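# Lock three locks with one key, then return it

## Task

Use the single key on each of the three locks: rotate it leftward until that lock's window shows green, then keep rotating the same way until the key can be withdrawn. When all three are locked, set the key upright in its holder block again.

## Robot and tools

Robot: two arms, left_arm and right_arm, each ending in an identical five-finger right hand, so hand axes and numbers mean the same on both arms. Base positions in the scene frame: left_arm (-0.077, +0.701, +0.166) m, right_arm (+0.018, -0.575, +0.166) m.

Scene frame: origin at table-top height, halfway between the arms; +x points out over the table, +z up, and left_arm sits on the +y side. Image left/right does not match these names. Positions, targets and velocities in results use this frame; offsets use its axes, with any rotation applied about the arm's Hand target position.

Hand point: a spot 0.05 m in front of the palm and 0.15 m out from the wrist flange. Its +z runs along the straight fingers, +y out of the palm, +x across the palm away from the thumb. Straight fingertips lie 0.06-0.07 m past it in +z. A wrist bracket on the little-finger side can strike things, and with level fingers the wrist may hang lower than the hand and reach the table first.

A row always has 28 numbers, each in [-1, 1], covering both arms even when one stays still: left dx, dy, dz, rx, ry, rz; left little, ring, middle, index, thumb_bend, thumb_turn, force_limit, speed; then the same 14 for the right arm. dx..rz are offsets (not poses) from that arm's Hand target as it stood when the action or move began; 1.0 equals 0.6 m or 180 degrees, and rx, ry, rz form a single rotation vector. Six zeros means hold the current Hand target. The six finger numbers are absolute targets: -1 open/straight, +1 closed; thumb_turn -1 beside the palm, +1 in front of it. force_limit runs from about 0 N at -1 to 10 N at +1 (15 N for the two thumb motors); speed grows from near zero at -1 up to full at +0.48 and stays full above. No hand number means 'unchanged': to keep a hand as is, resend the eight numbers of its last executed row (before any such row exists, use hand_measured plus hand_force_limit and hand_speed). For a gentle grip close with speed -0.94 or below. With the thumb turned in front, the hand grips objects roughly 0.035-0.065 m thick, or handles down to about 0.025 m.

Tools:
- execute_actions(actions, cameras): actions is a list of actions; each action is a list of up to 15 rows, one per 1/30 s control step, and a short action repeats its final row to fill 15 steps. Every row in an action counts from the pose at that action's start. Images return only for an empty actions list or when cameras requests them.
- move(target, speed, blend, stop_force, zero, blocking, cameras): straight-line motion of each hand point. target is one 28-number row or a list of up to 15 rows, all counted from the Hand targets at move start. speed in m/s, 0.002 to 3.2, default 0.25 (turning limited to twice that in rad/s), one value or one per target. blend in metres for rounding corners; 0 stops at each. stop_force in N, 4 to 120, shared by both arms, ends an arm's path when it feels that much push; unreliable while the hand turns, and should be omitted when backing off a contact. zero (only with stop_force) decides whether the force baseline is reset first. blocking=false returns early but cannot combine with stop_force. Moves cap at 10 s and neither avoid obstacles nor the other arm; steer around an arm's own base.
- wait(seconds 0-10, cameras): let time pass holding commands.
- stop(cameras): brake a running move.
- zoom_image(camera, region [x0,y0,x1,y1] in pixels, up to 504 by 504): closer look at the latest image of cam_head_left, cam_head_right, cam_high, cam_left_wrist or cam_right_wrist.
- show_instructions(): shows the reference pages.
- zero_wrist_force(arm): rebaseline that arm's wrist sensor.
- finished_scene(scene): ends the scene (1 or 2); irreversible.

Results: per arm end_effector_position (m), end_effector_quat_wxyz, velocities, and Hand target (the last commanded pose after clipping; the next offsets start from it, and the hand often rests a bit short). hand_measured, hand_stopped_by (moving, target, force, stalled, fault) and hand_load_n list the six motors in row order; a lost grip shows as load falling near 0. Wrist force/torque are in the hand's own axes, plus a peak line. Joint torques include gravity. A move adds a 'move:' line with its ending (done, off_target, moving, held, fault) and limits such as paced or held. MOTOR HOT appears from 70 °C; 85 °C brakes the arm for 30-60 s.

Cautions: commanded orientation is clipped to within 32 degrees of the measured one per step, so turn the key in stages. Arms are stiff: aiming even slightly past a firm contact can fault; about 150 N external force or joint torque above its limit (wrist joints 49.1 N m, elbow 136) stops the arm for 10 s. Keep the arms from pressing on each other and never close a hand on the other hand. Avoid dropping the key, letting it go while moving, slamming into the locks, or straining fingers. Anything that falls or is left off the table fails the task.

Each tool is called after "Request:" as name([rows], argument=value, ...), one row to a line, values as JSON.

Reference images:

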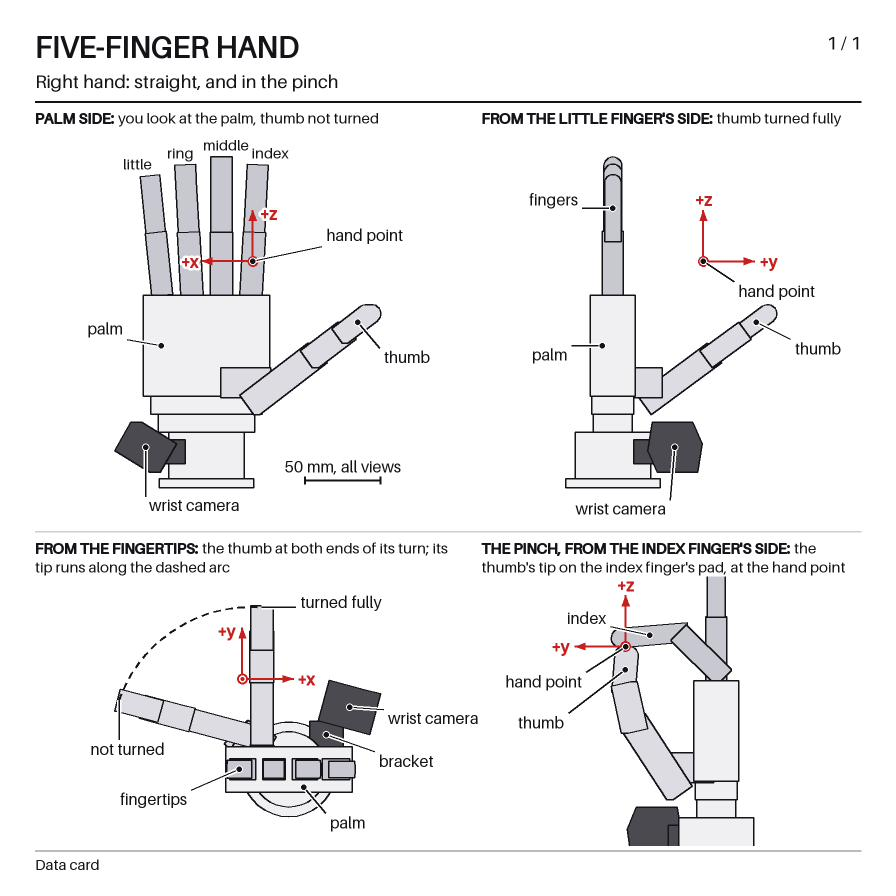

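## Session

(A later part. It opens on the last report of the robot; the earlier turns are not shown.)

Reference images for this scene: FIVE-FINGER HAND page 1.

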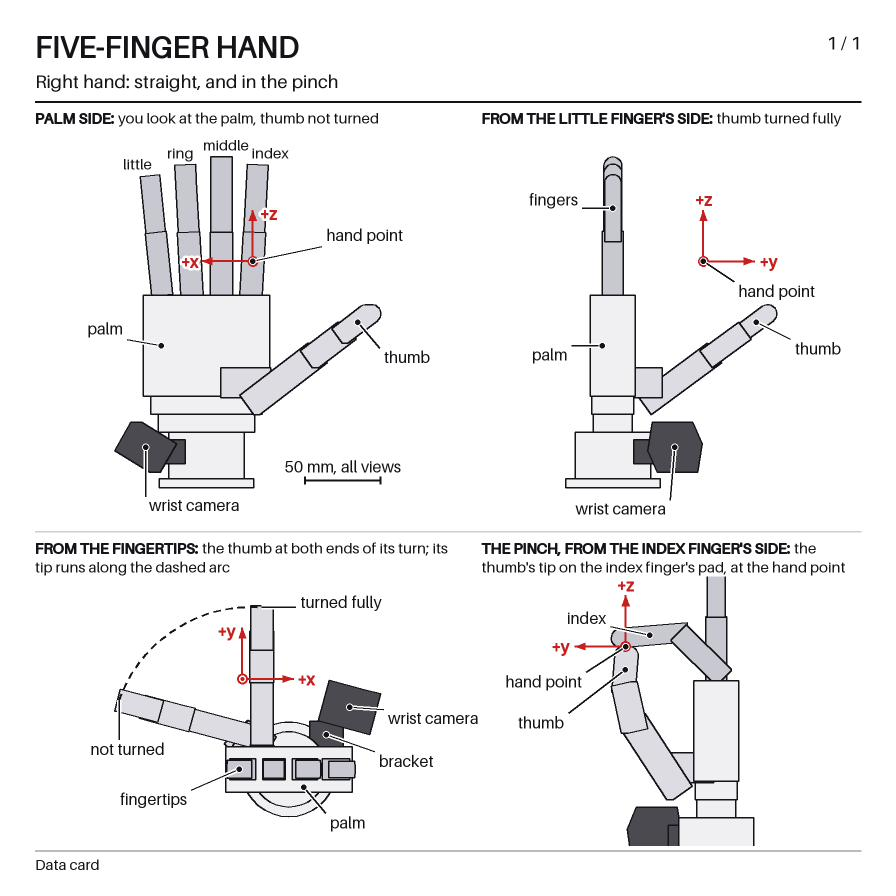

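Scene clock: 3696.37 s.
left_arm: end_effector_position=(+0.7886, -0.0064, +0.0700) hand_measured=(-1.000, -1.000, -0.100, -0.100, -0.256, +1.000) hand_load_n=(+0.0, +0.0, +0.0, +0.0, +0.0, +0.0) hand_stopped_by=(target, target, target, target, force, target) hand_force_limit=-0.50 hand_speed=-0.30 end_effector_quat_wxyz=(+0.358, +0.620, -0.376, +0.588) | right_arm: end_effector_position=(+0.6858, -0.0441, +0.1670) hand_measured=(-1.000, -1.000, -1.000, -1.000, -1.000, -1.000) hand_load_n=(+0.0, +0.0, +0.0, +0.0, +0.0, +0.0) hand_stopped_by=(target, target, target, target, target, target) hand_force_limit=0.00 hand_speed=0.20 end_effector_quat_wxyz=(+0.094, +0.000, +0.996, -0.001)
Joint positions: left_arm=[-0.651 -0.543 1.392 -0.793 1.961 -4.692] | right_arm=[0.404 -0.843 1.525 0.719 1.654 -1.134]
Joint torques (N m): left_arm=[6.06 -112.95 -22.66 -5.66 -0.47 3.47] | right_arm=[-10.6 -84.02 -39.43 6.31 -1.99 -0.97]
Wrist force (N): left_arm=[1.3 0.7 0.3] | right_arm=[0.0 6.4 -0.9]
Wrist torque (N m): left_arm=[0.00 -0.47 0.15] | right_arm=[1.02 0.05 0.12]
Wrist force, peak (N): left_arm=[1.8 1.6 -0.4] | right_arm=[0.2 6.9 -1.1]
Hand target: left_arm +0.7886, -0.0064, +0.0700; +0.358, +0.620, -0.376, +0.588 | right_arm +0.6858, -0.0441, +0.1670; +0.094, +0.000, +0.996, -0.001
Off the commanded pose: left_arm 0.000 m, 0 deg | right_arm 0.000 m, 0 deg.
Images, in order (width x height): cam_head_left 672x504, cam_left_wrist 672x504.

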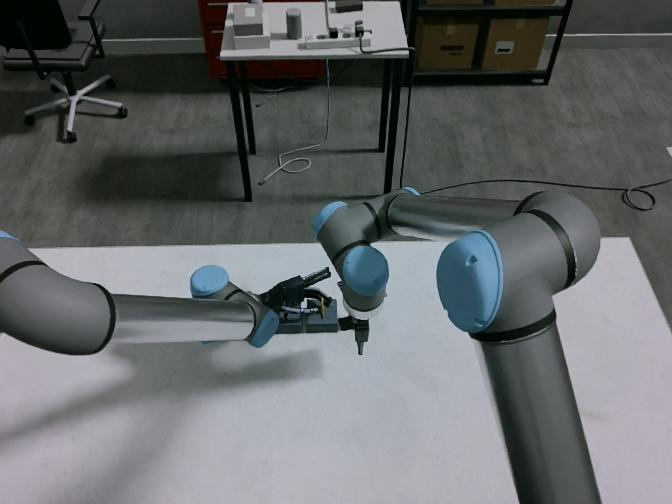

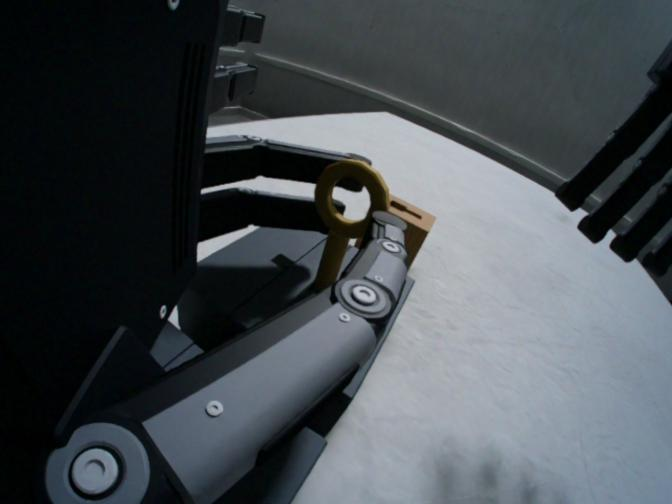

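Request:
move(target=[0.0034, -0.0058, 0, 0, 0, 0, -1, -1, -0.1, -0.1, -0.2, 1, -0.5, -0.3, 0, 0, 0, 0, 0, 0, -1, -1, -1, -1, -1, -1, 0, 0.2], speed=0.02, stop_force=6)

Request:
execute_actions([
  [[0,0,0,0,0,0,-1,-1,0.7,0.7,-0.2,1,-0.3,-0.88,0,0,0,0,0,0,-1,-1,-1,-1,-1,-1,0,0.2]],
])

Request:
wait(seconds=3.5, cameras=["cam_left_wrist", "cam_head_left", "cam_right_wrist"])

Request:
zoom_image(camera="cam_left_wrist", region=[290, 140, 490, 290])

Request:
zoom_image(camera="cam_head_left", region=[290, 285, 350, 345])

Request:
zoom_image(camera="cam_right_wrist", region=[290, 230, 390, 340])

Scene clock: 3713.20 s.
left_arm: end_effector_position=(+0.7907, -0.0098, +0.0700) hand_measured=(-1.000, -1.000, -0.100, -0.100, -0.256, +1.000) hand_load_n=(+0.0, +0.0, +0.0, +0.0, +0.0, +0.5) hand_stopped_by=(target, target, target, target, force, target) hand_force_limit=-0.50 hand_speed=-0.30 end_effector_quat_wxyz=(+0.358, +0.620, -0.376, +0.588) | right_arm: end_effector_position=(+0.6858, -0.0441, +0.1670) hand_measured=(-1.000, -1.000, -1.000, -1.000, -1.000, -1.000) hand_load_n=(+0.0, +0.0, +0.0, +0.0, +0.0, +0.0) hand_stopped_by=(target, target, target, target, target, target) hand_force_limit=0.00 hand_speed=0.20 end_effector_quat_wxyz=(+0.094, +0.000, +0.996, -0.001)
Joint positions: left_arm=[-0.653 -0.539 1.382 -0.787 1.96 -4.692] | right_arm=[0.404 -0.843 1.525 0.719 1.654 -1.134]
Joint torques (N m): left_arm=[-12.89 -95.97 -42.68 2.11 -1.99 -1.27] | right_arm=[-11.74 -83.97 -39.84 6.19 -2.24 -0.93]
Wrist force (N): left_arm=[1.1 1.0 -0.1] | right_arm=[-0.1 6.9 -0.9]
Wrist torque (N m): left_arm=[0.03 -0.46 0.16] | right_arm=[1.10 0.07 0.13]
Wrist force, peak (N): left_arm=[1.7 0.9 0.2] | right_arm=[0.0 6.9 -0.9]
Hand target: left_arm +0.7907, -0.0098, +0.0700; +0.358, +0.620, -0.376, +0.588 | right_arm +0.6858, -0.0441, +0.1670; +0.094, +0.000, +0.996, -0.001
Off the commanded pose: left_arm 0.000 m, 0 deg | right_arm 0.000 m, 0 deg.
move: done

Scene clock: 3714.00 s.
left_arm: end_effector_position=(+0.7907, -0.0098, +0.0700) hand_measured=(-1.000, -1.000, +0.032, +0.076, -0.256, +1.000) hand_load_n=(+0.0, +0.0, +2.5, +3.5, +5.0, +1.5) hand_stopped_by=(target, target, force, force, force, target) hand_force_limit=-0.30 hand_speed=-0.88 end_effector_quat_wxyz=(+0.358, +0.620, -0.376, +0.588) | right_arm: end_effector_position=(+0.6858, -0.0441, +0.1670) hand_measured=(-1.000, -1.000, -1.000, -1.000, -1.000, -1.000) hand_load_n=(+0.0, +0.0, +0.0, +0.0, +0.0, +0.0) hand_stopped_by=(target, target, target, target, target, target) hand_force_limit=0.00 hand_speed=0.20 end_effector_quat_wxyz=(+0.094, +0.000, +0.996, -0.001)
Joint positions: left_arm=[-0.653 -0.539 1.382 -0.787 1.96 -4.692] | right_arm=[0.404 -0.843 1.525 0.719 1.654 -1.134]
Joint torques (N m): left_arm=[-12.81 -98.36 -41.06 1.89 -0.55 -1.12] | right_arm=[-10.75 -83.81 -39.84 6.41 -2.41 -0.76]
Wrist force (N): left_arm=[0.0 -1.3 -1.5] | right_arm=[-0.1 6.6 -1.0]
Wrist torque (N m): left_arm=[-0.09 -0.40 0.15] | right_arm=[1.06 0.07 0.13]
Wrist force, peak (N): left_arm=[2.0 -1.6 -2.1] | right_arm=[0.1 6.8 -0.9]
Hand target: left_arm +0.7907, -0.0098, +0.0700; +0.358, +0.620, -0.376, +0.588 | right_arm +0.6858, -0.0441, +0.1670; +0.094, +0.000, +0.996, -0.001
Off the commanded pose: left_arm 0.000 m, 0 deg | right_arm 0.000 m, 0 deg.

Scene clock: 3717.50 s.
left_arm: end_effector_position=(+0.7907, -0.0098, +0.0700) hand_measured=(-1.000, -1.000, +0.032, +0.076, -0.256, +1.000) hand_load_n=(+0.0, +0.0, +2.5, +3.5, +5.0, +1.5) hand_stopped_by=(target, target, force, force, force, target) hand_force_limit=-0.30 hand_speed=-0.88 end_effector_quat_wxyz=(+0.358, +0.620, -0.376, +0.588) | right_arm: end_effector_position=(+0.6858, -0.0441, +0.1670) hand_measured=(-1.000, -1.000, -1.000, -1.000, -1.000, -1.000) hand_load_n=(+0.0, +0.0, +0.0, +0.0, +0.0, +0.0) hand_stopped_by=(target, target, target, target, target, target) hand_force_limit=0.00 hand_speed=0.20 end_effector_quat_wxyz=(+0.094, +0.000, +0.996, -0.001)
Joint positions: left_arm=[-0.653 -0.539 1.382 -0.787 1.96 -4.692] | right_arm=[0.404 -0.843 1.525 0.719 1.654 -1.134]
Joint torques (N m): left_arm=[-13.18 -113.33 -34.54 -0.82 1.26 -1.27] | right_arm=[-11.23 -85.61 -39.88 6.25 -2.41 -0.83]
Wrist force (N): left_arm=[-0.5 -1.5 -1.8] | right_arm=[0.0 6.7 -0.6]
Wrist torque (N m): left_arm=[-0.10 -0.36 0.13] | right_arm=[1.06 0.05 0.13]
Wrist force, peak (N): left_arm=[1.3 -1.8 -0.9] | right_arm=[-0.2 7.0 -0.7]
Hand target: left_arm +0.7907, -0.0098, +0.0700; +0.358, +0.620, -0.376, +0.588 | right_arm +0.6858, -0.0441, +0.1670; +0.094, +0.000, +0.996, -0.001
Off the commanded pose: left_arm 0.000 m, 0 deg | right_arm 0.000 m, 0 deg.
wait: 3.50 s; at rest by 0.17 s
Images, in order (width x height): cam_head_left 672x504, cam_left_wrist 672x504, cam_right_wrist 672x504.

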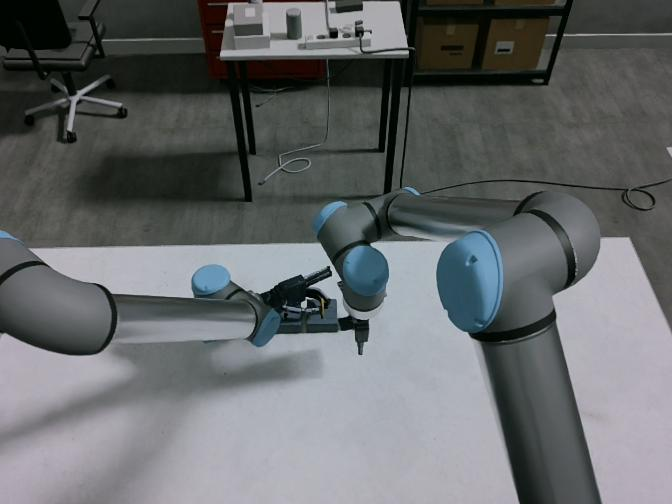

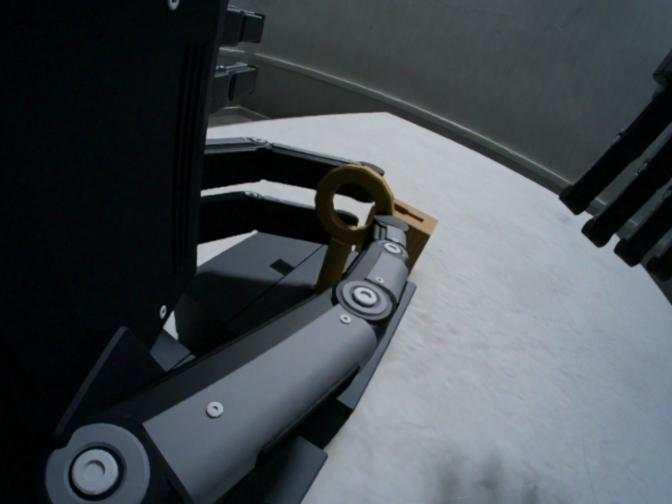

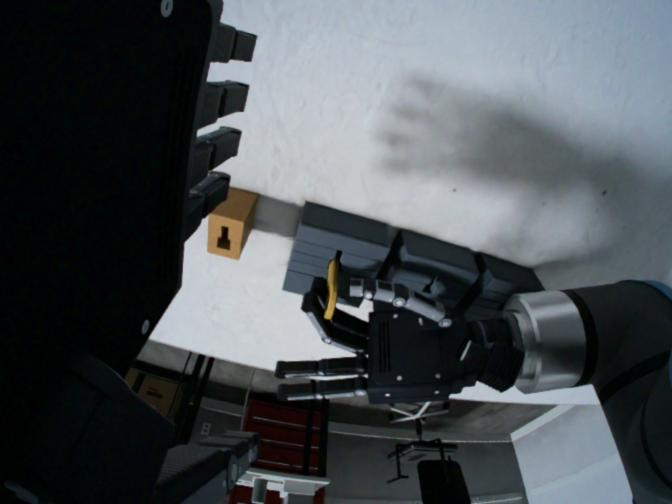

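Scaled by 2.520 from the camera's 672x504 image, which has a finer 960x720 frame.

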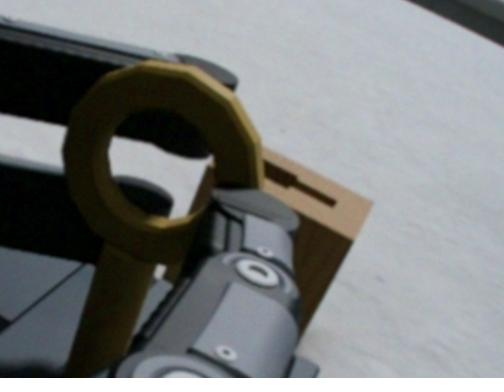

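Scaled by 8.400 from the camera's 672x504 image, which has a finer 960x720 frame.

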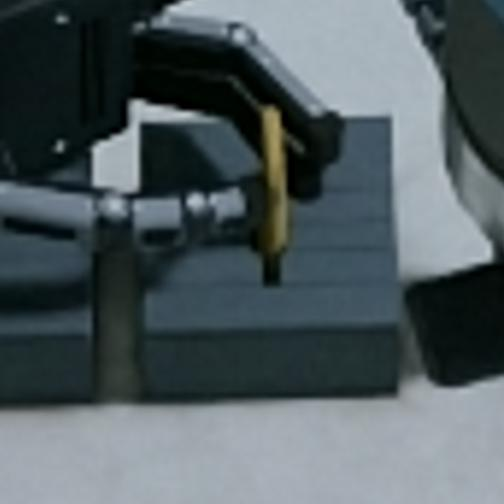

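Scaled by 4.582 from the camera's 672x504 image, which has a finer 960x720 frame.

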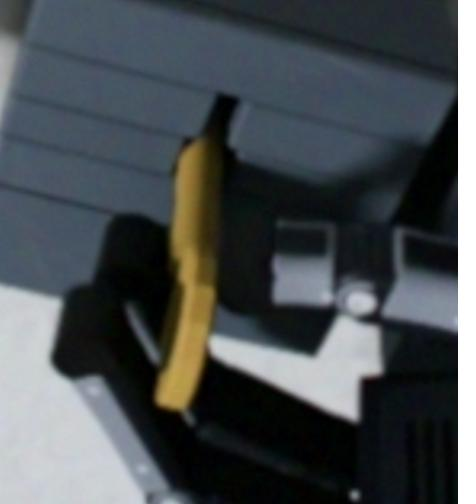

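Request:
move(target=[-0.0025, 0.0035, 0, 0, 0, 0.1111, -1, -1, 0.7, 0.7, -0.2, 1, -0.3, -0.88, 0, 0, 0, 0, 0, 0, -1, -1, -1, -1, -1, -1, 0, 0.2], speed=0.04, stop_force=25, cameras=["cam_left_wrist", "cam_head_left", "cam_right_wrist"])

Request:
zoom_image(camera="cam_left_wrist", region=[290, 140, 490, 290])

Request:
zoom_image(camera="cam_head_left", region=[290, 285, 350, 345])

Request:
zoom_image(camera="cam_right_wrist", region=[290, 230, 390, 340])

Scene clock: 3744.13 s.
left_arm: end_effector_position=(+0.7892, -0.0077, +0.0700) hand_measured=(-1.000, -1.000, +0.032, +0.076, -0.256, +1.000) hand_load_n=(+0.0, +0.0, +6.0, +6.0, +4.5, +1.5) hand_stopped_by=(target, target, force, force, force, target) hand_force_limit=-0.30 hand_speed=-0.88 end_effector_quat_wxyz=(+0.250, +0.676, -0.263, +0.642) | right_arm: end_effector_position=(+0.6858, -0.0441, +0.1670) hand_measured=(-1.000, -1.000, -1.000, -1.000, -1.000, -1.000) hand_load_n=(+0.0, +0.0, +0.0, +0.0, +0.0, +0.0) hand_stopped_by=(target, target, target, target, target, target) hand_force_limit=0.00 hand_speed=0.20 end_effector_quat_wxyz=(+0.094, +0.000, +0.996, -0.001)
Joint positions: left_arm=[-0.752 -0.598 1.524 -0.875 1.512 -4.716] | right_arm=[0.404 -0.843 1.525 0.719 1.654 -1.134]
Joint torques (N m): left_arm=[-7.64 -111.65 -12.13 -5.54 -2.88 -2.54] | right_arm=[-12.42 -83.82 -39.16 6.38 -2.37 -1.04]
Wrist force (N): left_arm=[-0.6 4.0 5.9] | right_arm=[-0.2 6.5 -1.2]
Wrist torque (N m): left_arm=[-0.36 -0.48 0.25] | right_arm=[1.05 0.08 0.12]
Wrist force, peak (N): left_arm=[0.1 3.4 6.8] | right_arm=[0.0 7.0 -1.0]
Hand target: left_arm +0.7892, -0.0077, +0.0700; +0.250, +0.676, -0.263, +0.642 | right_arm +0.6858, -0.0441, +0.1670; +0.094, +0.000, +0.996, -0.001
Off the commanded pose: left_arm 0.000 m, 0 deg | right_arm 0.000 m, 0 deg.
move: done
Images, in order (width x height): cam_head_left 672x504, cam_left_wrist 672x504, cam_right_wrist 672x504.

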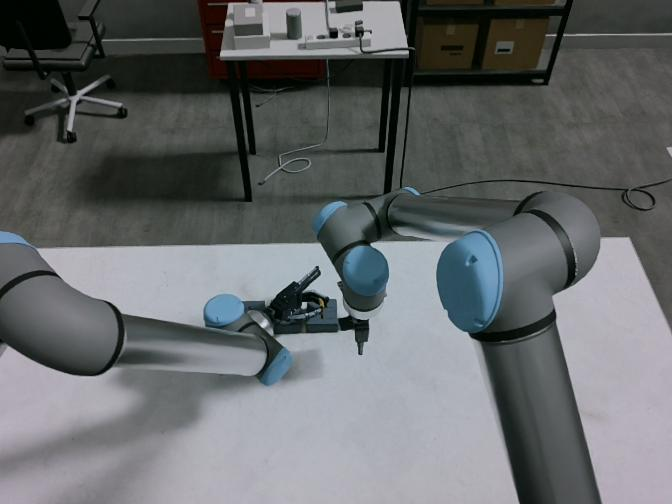

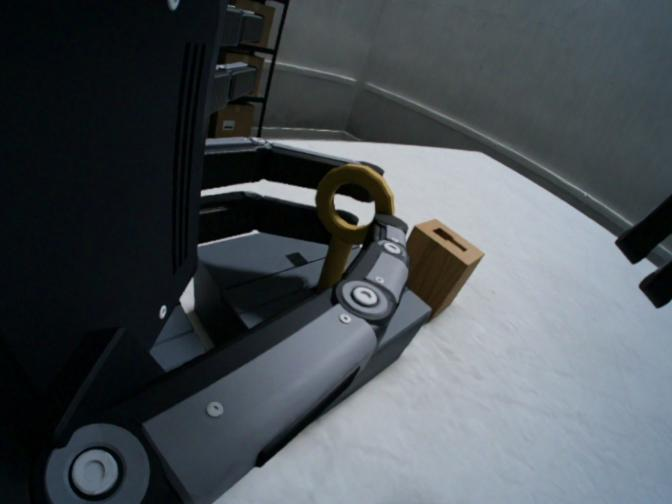

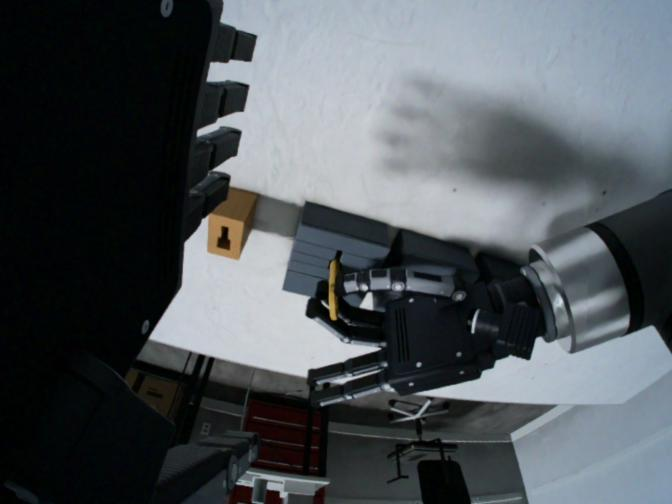

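Scaled by 2.520 from the camera's 672x504 image, which has a finer 960x720 frame.

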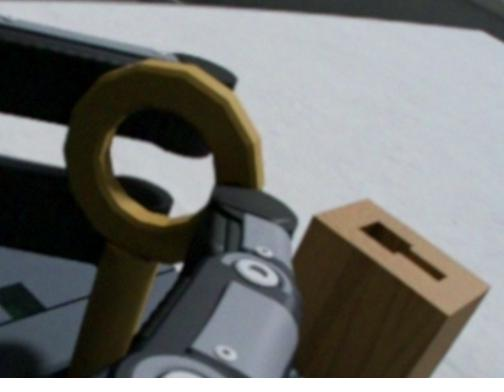

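Scaled by 8.400 from the camera's 672x504 image, which has a finer 960x720 frame.

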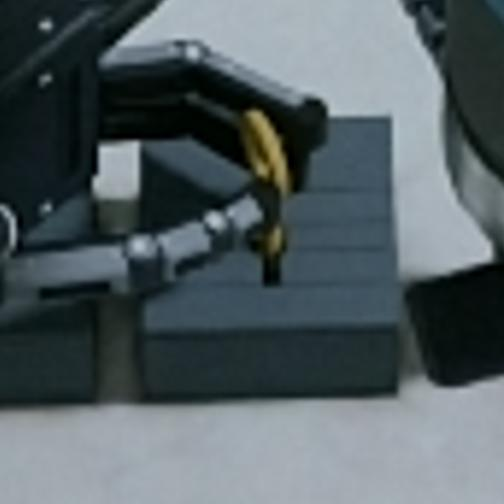

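Scaled by 4.582 from the camera's 672x504 image, which has a finer 960x720 frame.

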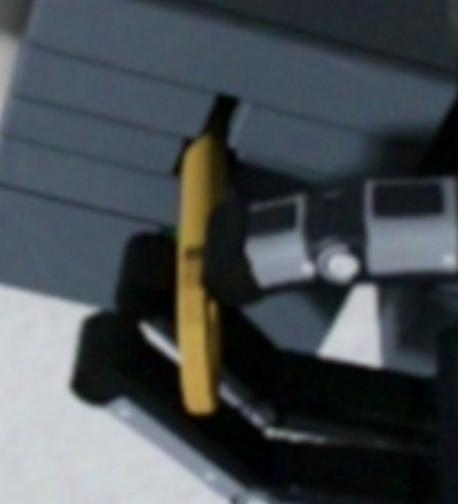

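Request:
move([
  [-0.00475, 0.0029, 0, 0, 0, 0.1444, -1, -1, 0.7, 0.7, -0.2, 1, -0.3, -0.88, 0, 0, 0, 0, 0, 0, -1, -1, -1, -1, -1, -1, 0, 0.2],
  [-0.0103, 0.00343, 0, 0, 0, 0.2889, -1, -1, 0.7, 0.7, -0.2, 1, -0.3, -0.88, 0, 0, 0, 0, 0, 0, -1, -1, -1, -1, -1, -1, 0, 0.2],
], speed=0.06, stop_force=25, cameras=["cam_left_wrist", "cam_head_left", "cam_right_wrist"])

Request:
zoom_image(camera="cam_head_left", region=[290, 285, 350, 345])

Request:
zoom_image(camera="cam_right_wrist", region=[290, 230, 390, 340])

Scene clock: 3767.17 s.
left_arm: end_effector_position=(+0.7830, -0.0057, +0.0700) hand_measured=(-1.000, -1.000, +0.032, +0.076, -0.256, +1.000) hand_load_n=(+0.0, +0.0, +0.0, +0.0, +0.0, +0.0) hand_stopped_by=(target, target, force, force, force, target) hand_force_limit=-0.30 hand_speed=-0.88 end_effector_quat_wxyz=(-0.057, +0.723, +0.060, +0.686) | right_arm: end_effector_position=(+0.6858, -0.0441, +0.1670) hand_measured=(-1.000, -1.000, -1.000, -1.000, -1.000, -1.000) hand_load_n=(+0.0, +0.0, +0.0, +0.0, +0.0, +0.0) hand_stopped_by=(target, target, target, target, target, target) hand_force_limit=0.00 hand_speed=0.20 end_effector_quat_wxyz=(+0.094, +0.000, +0.996, -0.001)
Joint positions: left_arm=[-1.009 -0.535 1.374 -0.689 0.351 -4.855] | right_arm=[0.404 -0.843 1.525 0.719 1.654 -1.134]
Joint torques (N m): left_arm=[-13.16 -94.76 -40.63 3.89 -2.27 -2.74] | right_arm=[-12.8 -83.8 -38.84 5.9 -2.25 -1.12]
Wrist force (N): left_arm=[1.1 0.2 -0.4] | right_arm=[-0.1 6.7 -0.9]
Wrist torque (N m): left_arm=[0.01 -0.36 0.20] | right_arm=[1.07 0.07 0.12]
Wrist force, peak (N): left_arm=[0.4 4.0 6.5] | right_arm=[0.0 7.1 -0.9]
Hand target: left_arm +0.7830, -0.0057, +0.0700; -0.057, +0.723, +0.060, +0.686 | right_arm +0.6858, -0.0441, +0.1670; +0.094, +0.000, +0.996, -0.001
Off the commanded pose: left_arm 0.000 m, 0 deg | right_arm 0.000 m, 0 deg.
move: done
Images, in order (width x height): cam_head_left 672x504, cam_left_wrist 672x504, cam_right_wrist 672x504.

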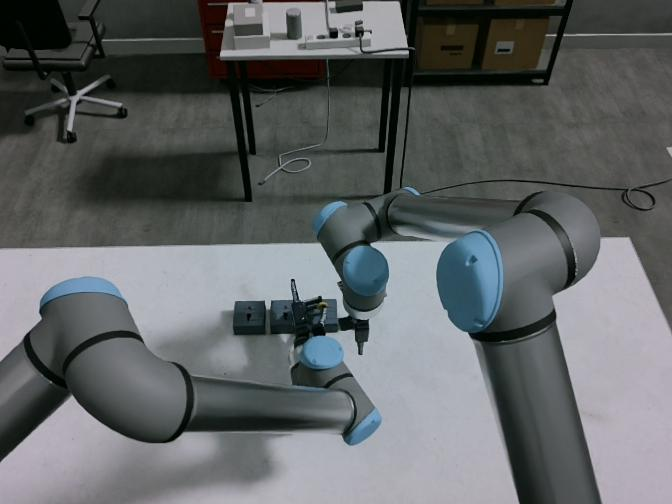

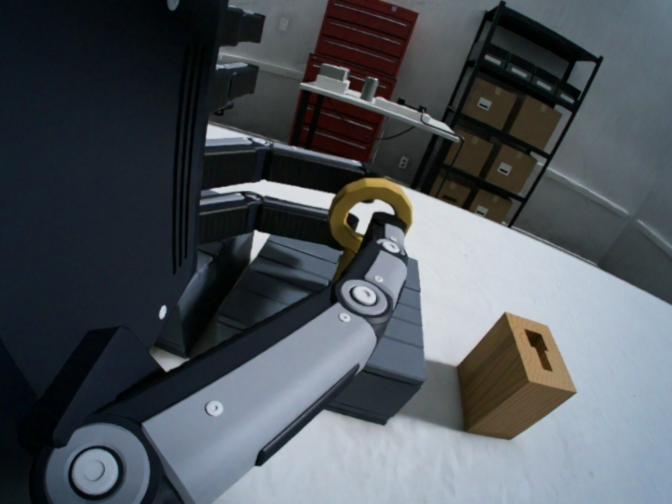

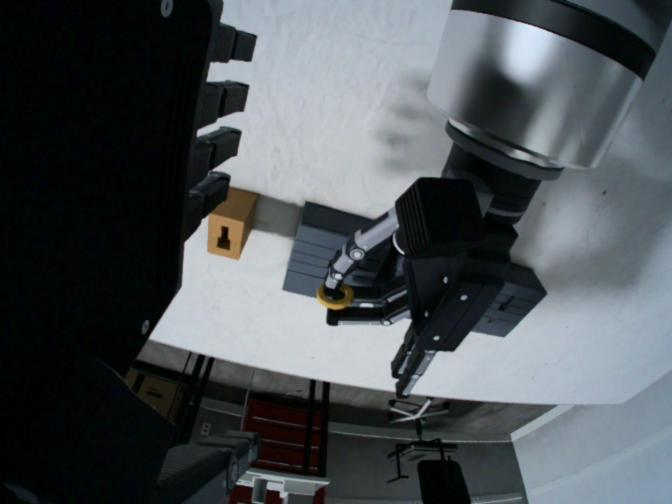

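Scaled by 8.400 from the camera's 672x504 image, which has a finer 960x720 frame.

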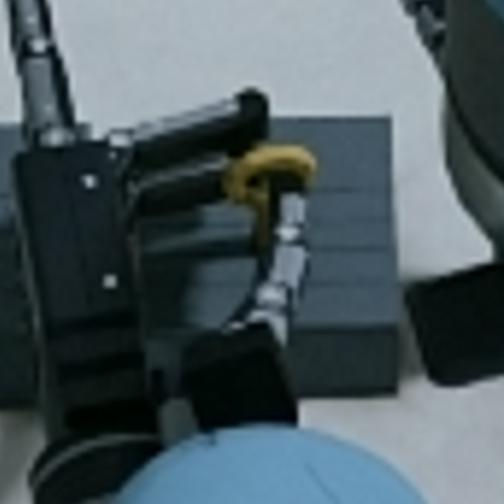

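Scaled by 4.582 from the camera's 672x504 image, which has a finer 960x720 frame.

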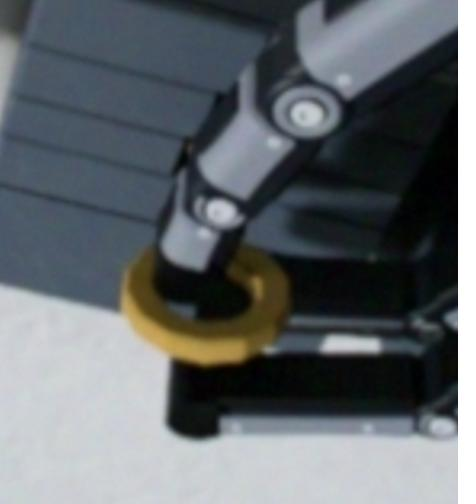

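Request:
execute_actions([
  [[0,0,0,0,0,0,-1,-1,-0.7,-0.7,-0.8,1,-0.3,-0.5,0,0,0,0,0,0,-1,-1,-1,-1,-1,-1,0,0.2]],
])

Request:
wait(seconds=1, cameras=["cam_head_left", "cam_right_wrist", "cam_left_wrist"])

Request:
move([
  [-0.0367, 0.0425, 0, 0, 0, 0, -1, -1, -0.7, -0.7, -0.8, 1, -0.3, -0.5, 0, 0, 0, 0, 0, 0, -1, -1, -1, -1, -1, -1, 0, 0.2],
  [-0.0967, 0.1817, 0.0833, 0, 0, 0, -1, -1, -0.7, -0.7, -0.8, 1, -0.3, -0.5, 0, 0, 0, 0, 0, 0, -1, -1, -1, -1, -1, -1, 0, 0.2],
  [0.0112, 0.4428, 0.1333, 0, 0, -0.55, -1, -1, -0.7, -0.7, -0.8, 1, -0.3, -0.5, 0, 0, 0, 0, 0, 0, -1, -1, -1, -1, -1, -1, 0, 0.2],
], speed=[0.06, 0.25, 0.3], blend=[0.005, 0.03, 0], cameras=["cam_head_left", "cam_right_wrist", "cam_left_wrist"])

Request:
zoom_image(camera="cam_head_left", region=[290, 285, 350, 345])

Request:
zoom_image(camera="cam_right_wrist", region=[270, 200, 400, 330])

Scene clock: 3874.97 s.
left_arm: end_effector_position=(+0.7830, -0.0057, +0.0700) hand_measured=(-1.000, -1.000, -0.700, -0.700, -0.800, +1.000) hand_load_n=(+0.0, +0.0, +0.0, +0.0, +0.0, +0.0) hand_stopped_by=(target, target, target, target, target, target) hand_force_limit=-0.30 hand_speed=-0.50 end_effector_quat_wxyz=(-0.057, +0.723, +0.060, +0.686) | right_arm: end_effector_position=(+0.6858, -0.0441, +0.1670) hand_measured=(-1.000, -1.000, -1.000, -1.000, -1.000, -1.000) hand_load_n=(+0.0, +0.0, +0.0, +0.0, +0.0, +0.0) hand_stopped_by=(target, target, target, target, target, target) hand_force_limit=0.00 hand_speed=0.20 end_effector_quat_wxyz=(+0.094, +0.000, +0.996, -0.001)
Joint positions: left_arm=[-1.009 -0.535 1.374 -0.689 0.351 -4.855] | right_arm=[0.404 -0.843 1.525 0.719 1.654 -1.134]
Joint torques (N m): left_arm=[-12.68 -95.19 -38.33 3.95 -1.21 -2.45] | right_arm=[-10.92 -83.5 -38.94 6.23 -2.12 -0.84]
Wrist force (N): left_arm=[1.2 0.6 -0.1] | right_arm=[-0.1 6.8 -1.3]
Wrist torque (N m): left_arm=[0.05 -0.36 0.21] | right_arm=[1.10 0.07 0.13]
Wrist force, peak (N): left_arm=[1.5 0.7 -0.3] | right_arm=[0.0 7.1 -0.8]
Hand target: left_arm +0.7830, -0.0057, +0.0700; -0.057, +0.723, +0.060, +0.686 | right_arm +0.6858, -0.0441, +0.1670; +0.094, +0.000, +0.996, -0.001
Off the commanded pose: left_arm 0.000 m, 0 deg | right_arm 0.000 m, 0 deg.

Scene clock: 3875.97 s.
left_arm: end_effector_position=(+0.7830, -0.0057, +0.0700) hand_measured=(-1.000, -1.000, -0.700, -0.700, -0.800, +1.000) hand_load_n=(+0.0, +0.0, +0.0, -0.5, +0.0, +0.0) hand_stopped_by=(target, target, target, target, target, target) hand_force_limit=-0.30 hand_speed=-0.50 end_effector_quat_wxyz=(-0.057, +0.723, +0.060, +0.686) | right_arm: end_effector_position=(+0.6858, -0.0441, +0.1670) hand_measured=(-1.000, -1.000, -1.000, -1.000, -1.000, -1.000) hand_load_n=(+0.0, +0.0, +0.0, +0.0, +0.0, +0.0) hand_stopped_by=(target, target, target, target, target, target) hand_force_limit=0.00 hand_speed=0.20 end_effector_quat_wxyz=(+0.094, +0.000, +0.996, -0.001)
Joint positions: left_arm=[-1.009 -0.535 1.374 -0.689 0.351 -4.855] | right_arm=[0.404 -0.843 1.525 0.719 1.654 -1.134]
Joint torques (N m): left_arm=[-11.65 -94.44 -37.83 3.7 -0.2 -2.46] | right_arm=[-11.39 -85.7 -39.73 6.14 -2.35 -0.94]
Wrist force (N): left_arm=[1.0 0.4 -0.4] | right_arm=[0.0 6.6 -1.1]
Wrist torque (N m): left_arm=[0.03 -0.34 0.20] | right_arm=[1.07 0.04 0.13]
Wrist force, peak (N): left_arm=[1.5 0.5 0.0] | right_arm=[-0.1 7.0 -1.1]
Hand target: left_arm +0.7830, -0.0057, +0.0700; -0.057, +0.723, +0.060, +0.686 | right_arm +0.6858, -0.0441, +0.1670; +0.094, +0.000, +0.996, -0.001
Off the commanded pose: left_arm 0.000 m, 0 deg | right_arm 0.000 m, 0 deg.
wait: 1.00 s; at rest by 0.17 s
Images, in order (width x height): cam_head_left 672x504, cam_left_wrist 672x504, cam_right_wrist 672x504.

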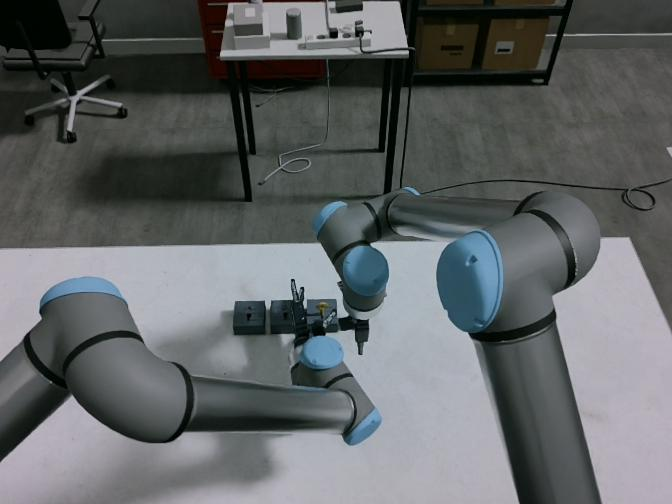

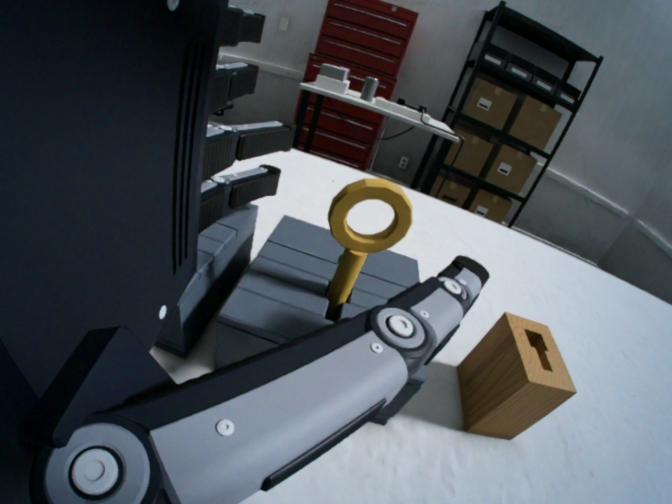

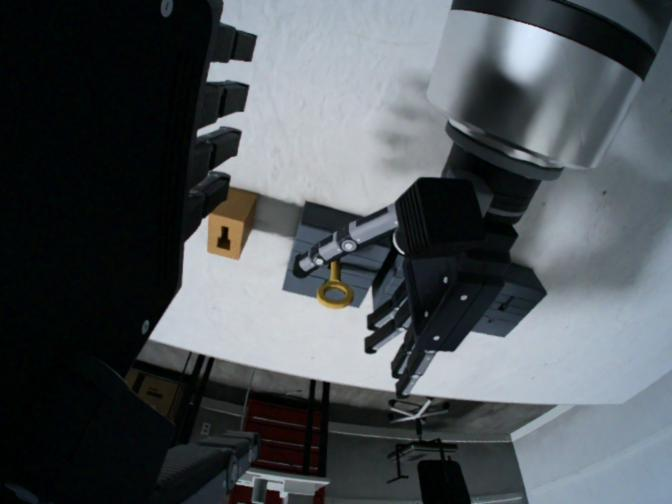

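Scene clock: 3880.53 s.
left_arm: end_effector_position=(+0.7897, +0.2600, +0.1500) hand_measured=(-1.000, -1.000, -0.700, -0.700, -0.800, +1.000) hand_load_n=(+0.0, +0.0, +0.0, +0.0, +0.0, +0.0) hand_stopped_by=(target, target, target, target, target, target) hand_force_limit=-0.30 hand_speed=-0.50 end_effector_quat_wxyz=(+0.485, +0.515, -0.510, +0.489) | right_arm: end_effector_position=(+0.6858, -0.0441, +0.1670) hand_measured=(-1.000, -1.000, -1.000, -1.000, -1.000, -1.000) hand_load_n=(+0.0, +0.0, +0.0, -0.5, +0.0, +0.0) hand_stopped_by=(target, target, target, target, target, target) hand_force_limit=0.00 hand_speed=0.20 end_effector_quat_wxyz=(+0.094, +0.000, +0.996, -0.001)
Joint positions: left_arm=[-0.324 -0.589 1.302 -0.575 2.757 -4.585] | right_arm=[0.404 -0.843 1.525 0.719 1.654 -1.134]
Joint torques (N m): left_arm=[7.19 -94.26 -44.46 3.73 2.2 3.14] | right_arm=[-11.94 -83.9 -38.78 6.21 -2.2 -0.79]
Wrist force (N): left_arm=[1.5 0.6 0.6] | right_arm=[0.1 6.6 -0.9]
Wrist torque (N m): left_arm=[0.01 -0.45 0.04] | right_arm=[1.06 0.01 0.14]
Wrist force, peak (N): left_arm=[2.0 0.1 -0.8] | right_arm=[-0.2 7.0 -1.2]
Hand target: left_arm +0.7897, +0.2600, +0.1500; +0.485, +0.515, -0.510, +0.489 | right_arm +0.6858, -0.0441, +0.1670; +0.094, +0.000, +0.996, -0.001
Off the commanded pose: left_arm 0.000 m, 0 deg | right_arm 0.000 m, 0 deg.
move: done
Images, in order (width x height): cam_head_left 672x504, cam_left_wrist 672x504, cam_right_wrist 672x504.

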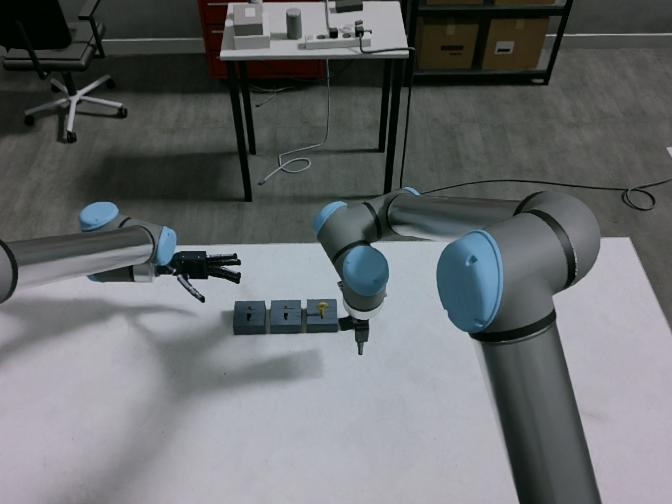

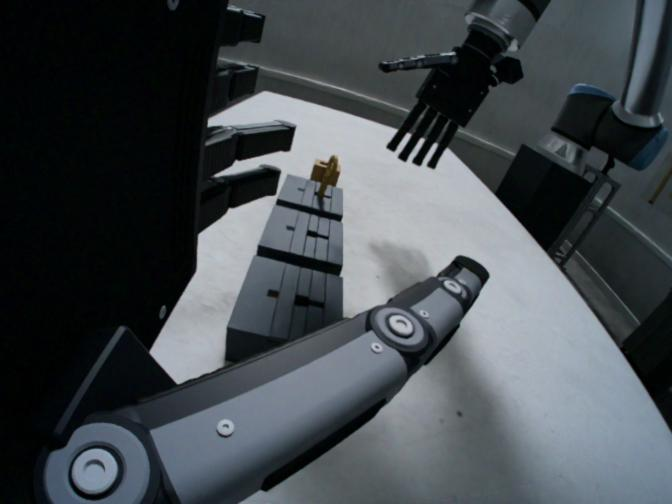

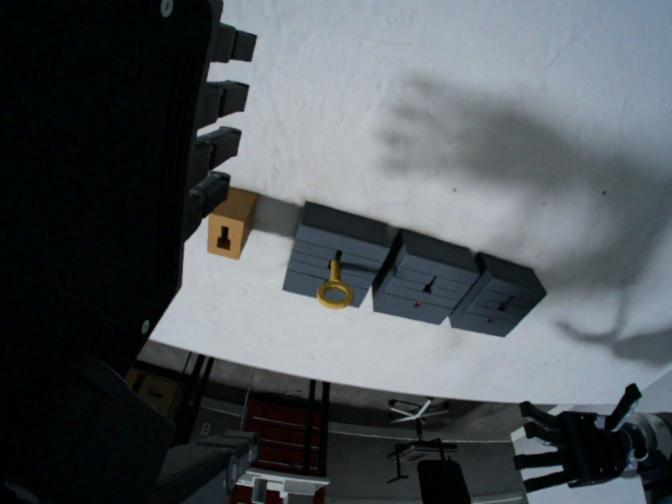

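Scaled by 8.400 from the camera's 672x504 image, which has a finer 960x720 frame.

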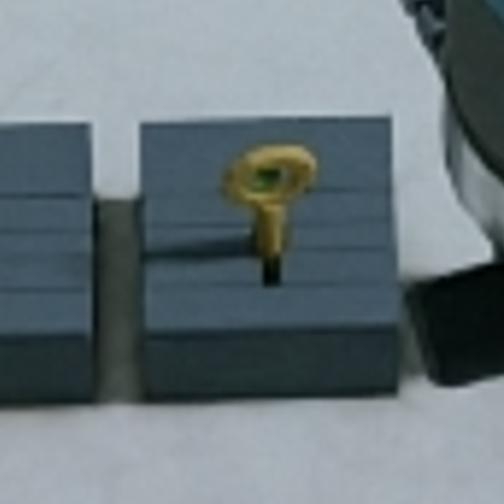

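Scaled by 3.877 from the camera's 672x504 image, which has a finer 960x720 frame.

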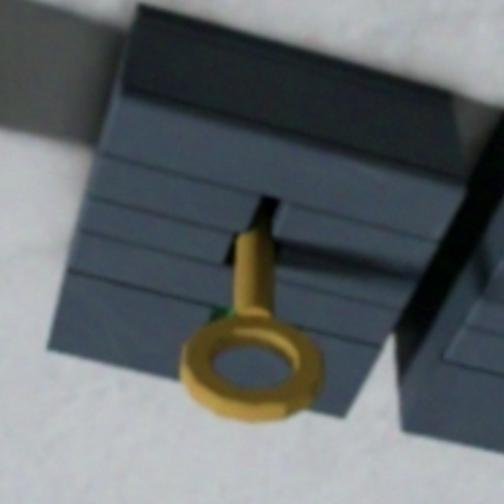

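Request:
move([
  [0.1172, -0.3333, 0, 0, 0, 0, -1, -1, 0, 0, -0.8, 1, -0.3, -0.5, 0, 0, 0, 0, 0, 0, -1, -1, -1, -1, -1, -1, 0, 0.2],
  [0.1005, -0.4033, -0.1333, 0, 0, 0, -1, -1, 0, 0, -0.8, 1, -0.3, -0.5, 0, 0, 0, 0, 0, 0, -1, -1, -1, -1, -1, -1, 0, 0.2],
  [0.0172, -0.4033, -0.1333, 0, 0, 0, -1, -1, 0, 0, -0.8, 1, -0.3, -0.5, 0, 0, 0, 0, 0, 0, -1, -1, -1, -1, -1, -1, 0, 0.2],
], speed=[0.25, 0.2, 0.08], blend=[0.03, 0.005, 0], cameras=["cam_head_left", "cam_right_wrist", "cam_left_wrist"])

Request:
zoom_image(camera="cam_head_left", region=[290, 285, 350, 345])

Request:
zoom_image(camera="cam_right_wrist", region=[290, 230, 390, 340])

Scene clock: 3907.50 s.
left_arm: end_effector_position=(+0.8001, +0.0180, +0.0700) hand_measured=(-1.000, -1.000, +0.000, +0.000, -0.800, +1.000) hand_load_n=(+0.0, +0.0, +0.0, +0.0, +0.0, +0.5) hand_stopped_by=(target, target, target, target, target, target) hand_force_limit=-0.30 hand_speed=-0.50 end_effector_quat_wxyz=(+0.485, +0.515, -0.510, +0.489) | right_arm: end_effector_position=(+0.6858, -0.0441, +0.1670) hand_measured=(-1.000, -1.000, -1.000, -1.000, -1.000, -1.000) hand_load_n=(+0.0, +0.0, +0.0, -0.5, +0.0, +0.0) hand_stopped_by=(target, target, target, target, target, target) hand_force_limit=0.00 hand_speed=0.20 end_effector_quat_wxyz=(+0.094, +0.000, +0.996, -0.001)
Joint positions: left_arm=[-0.541 -0.392 1.045 -0.561 2.541 -4.637] | right_arm=[0.404 -0.843 1.525 0.719 1.654 -1.134]
Joint torques (N m): left_arm=[-11.41 -125.06 -23.85 -4.49 -1.72 -2.34] | right_arm=[-10.44 -82.6 -39.25 6.43 -2.38 -0.87]
Wrist force (N): left_arm=[1.7 0.8 0.2] | right_arm=[0.0 6.5 -1.4]
Wrist torque (N m): left_arm=[0.08 -0.54 0.29] | right_arm=[1.08 0.07 0.12]
Wrist force, peak (N): left_arm=[2.5 0.5 1.3] | right_arm=[-0.2 7.0 -1.1]
Hand target: left_arm +0.8000, +0.0180, +0.0700; +0.485, +0.515, -0.510, +0.489 | right_arm +0.6858, -0.0441, +0.1670; +0.094, +0.000, +0.996, -0.001
Off the commanded pose: left_arm 0.000 m, 0 deg | right_arm 0.000 m, 0 deg.
move: done
Images, in order (width x height): cam_head_left 672x504, cam_left_wrist 672x504, cam_right_wrist 672x504.

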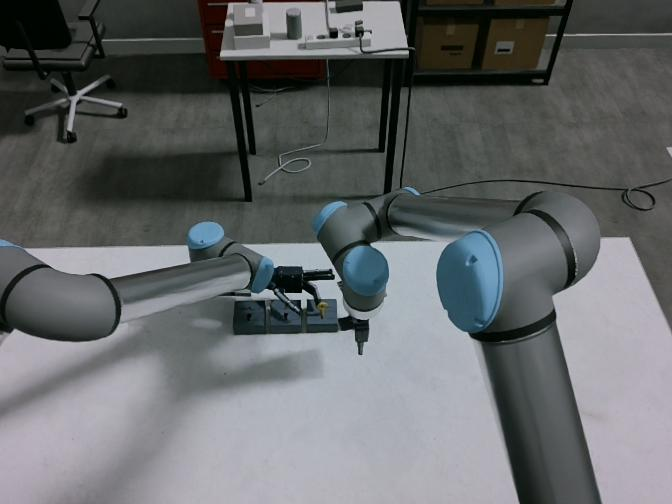

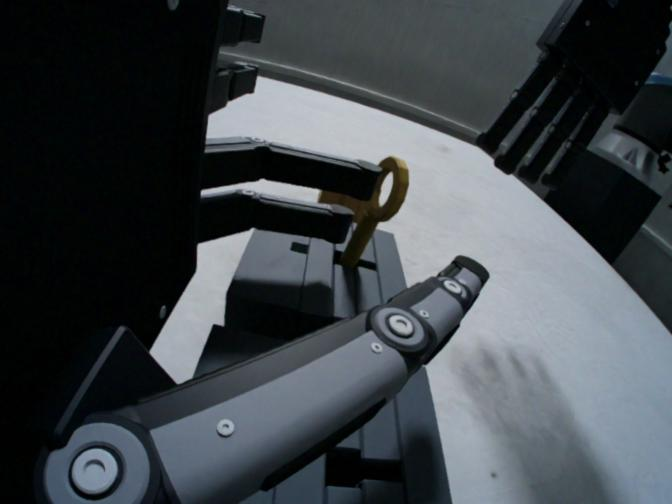

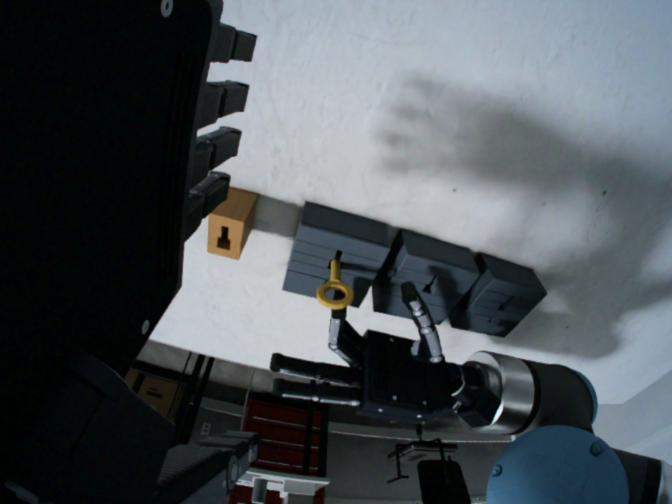

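Scaled by 8.400 from the camera's 672x504 image, which has a finer 960x720 frame.

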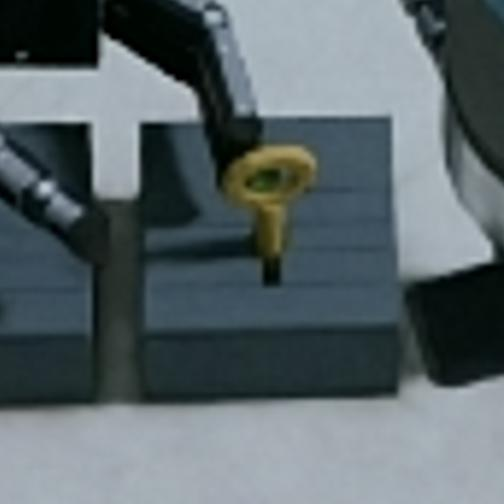

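Scaled by 4.582 from the camera's 672x504 image, which has a finer 960x720 frame.

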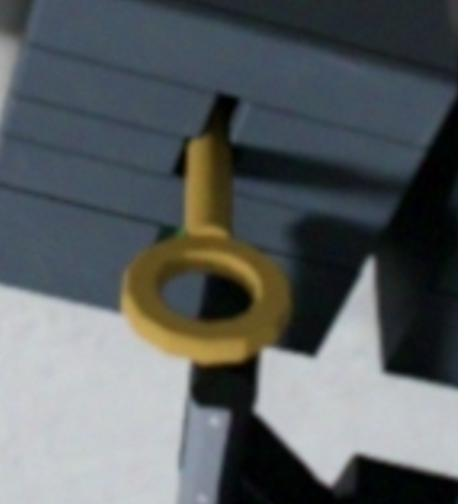

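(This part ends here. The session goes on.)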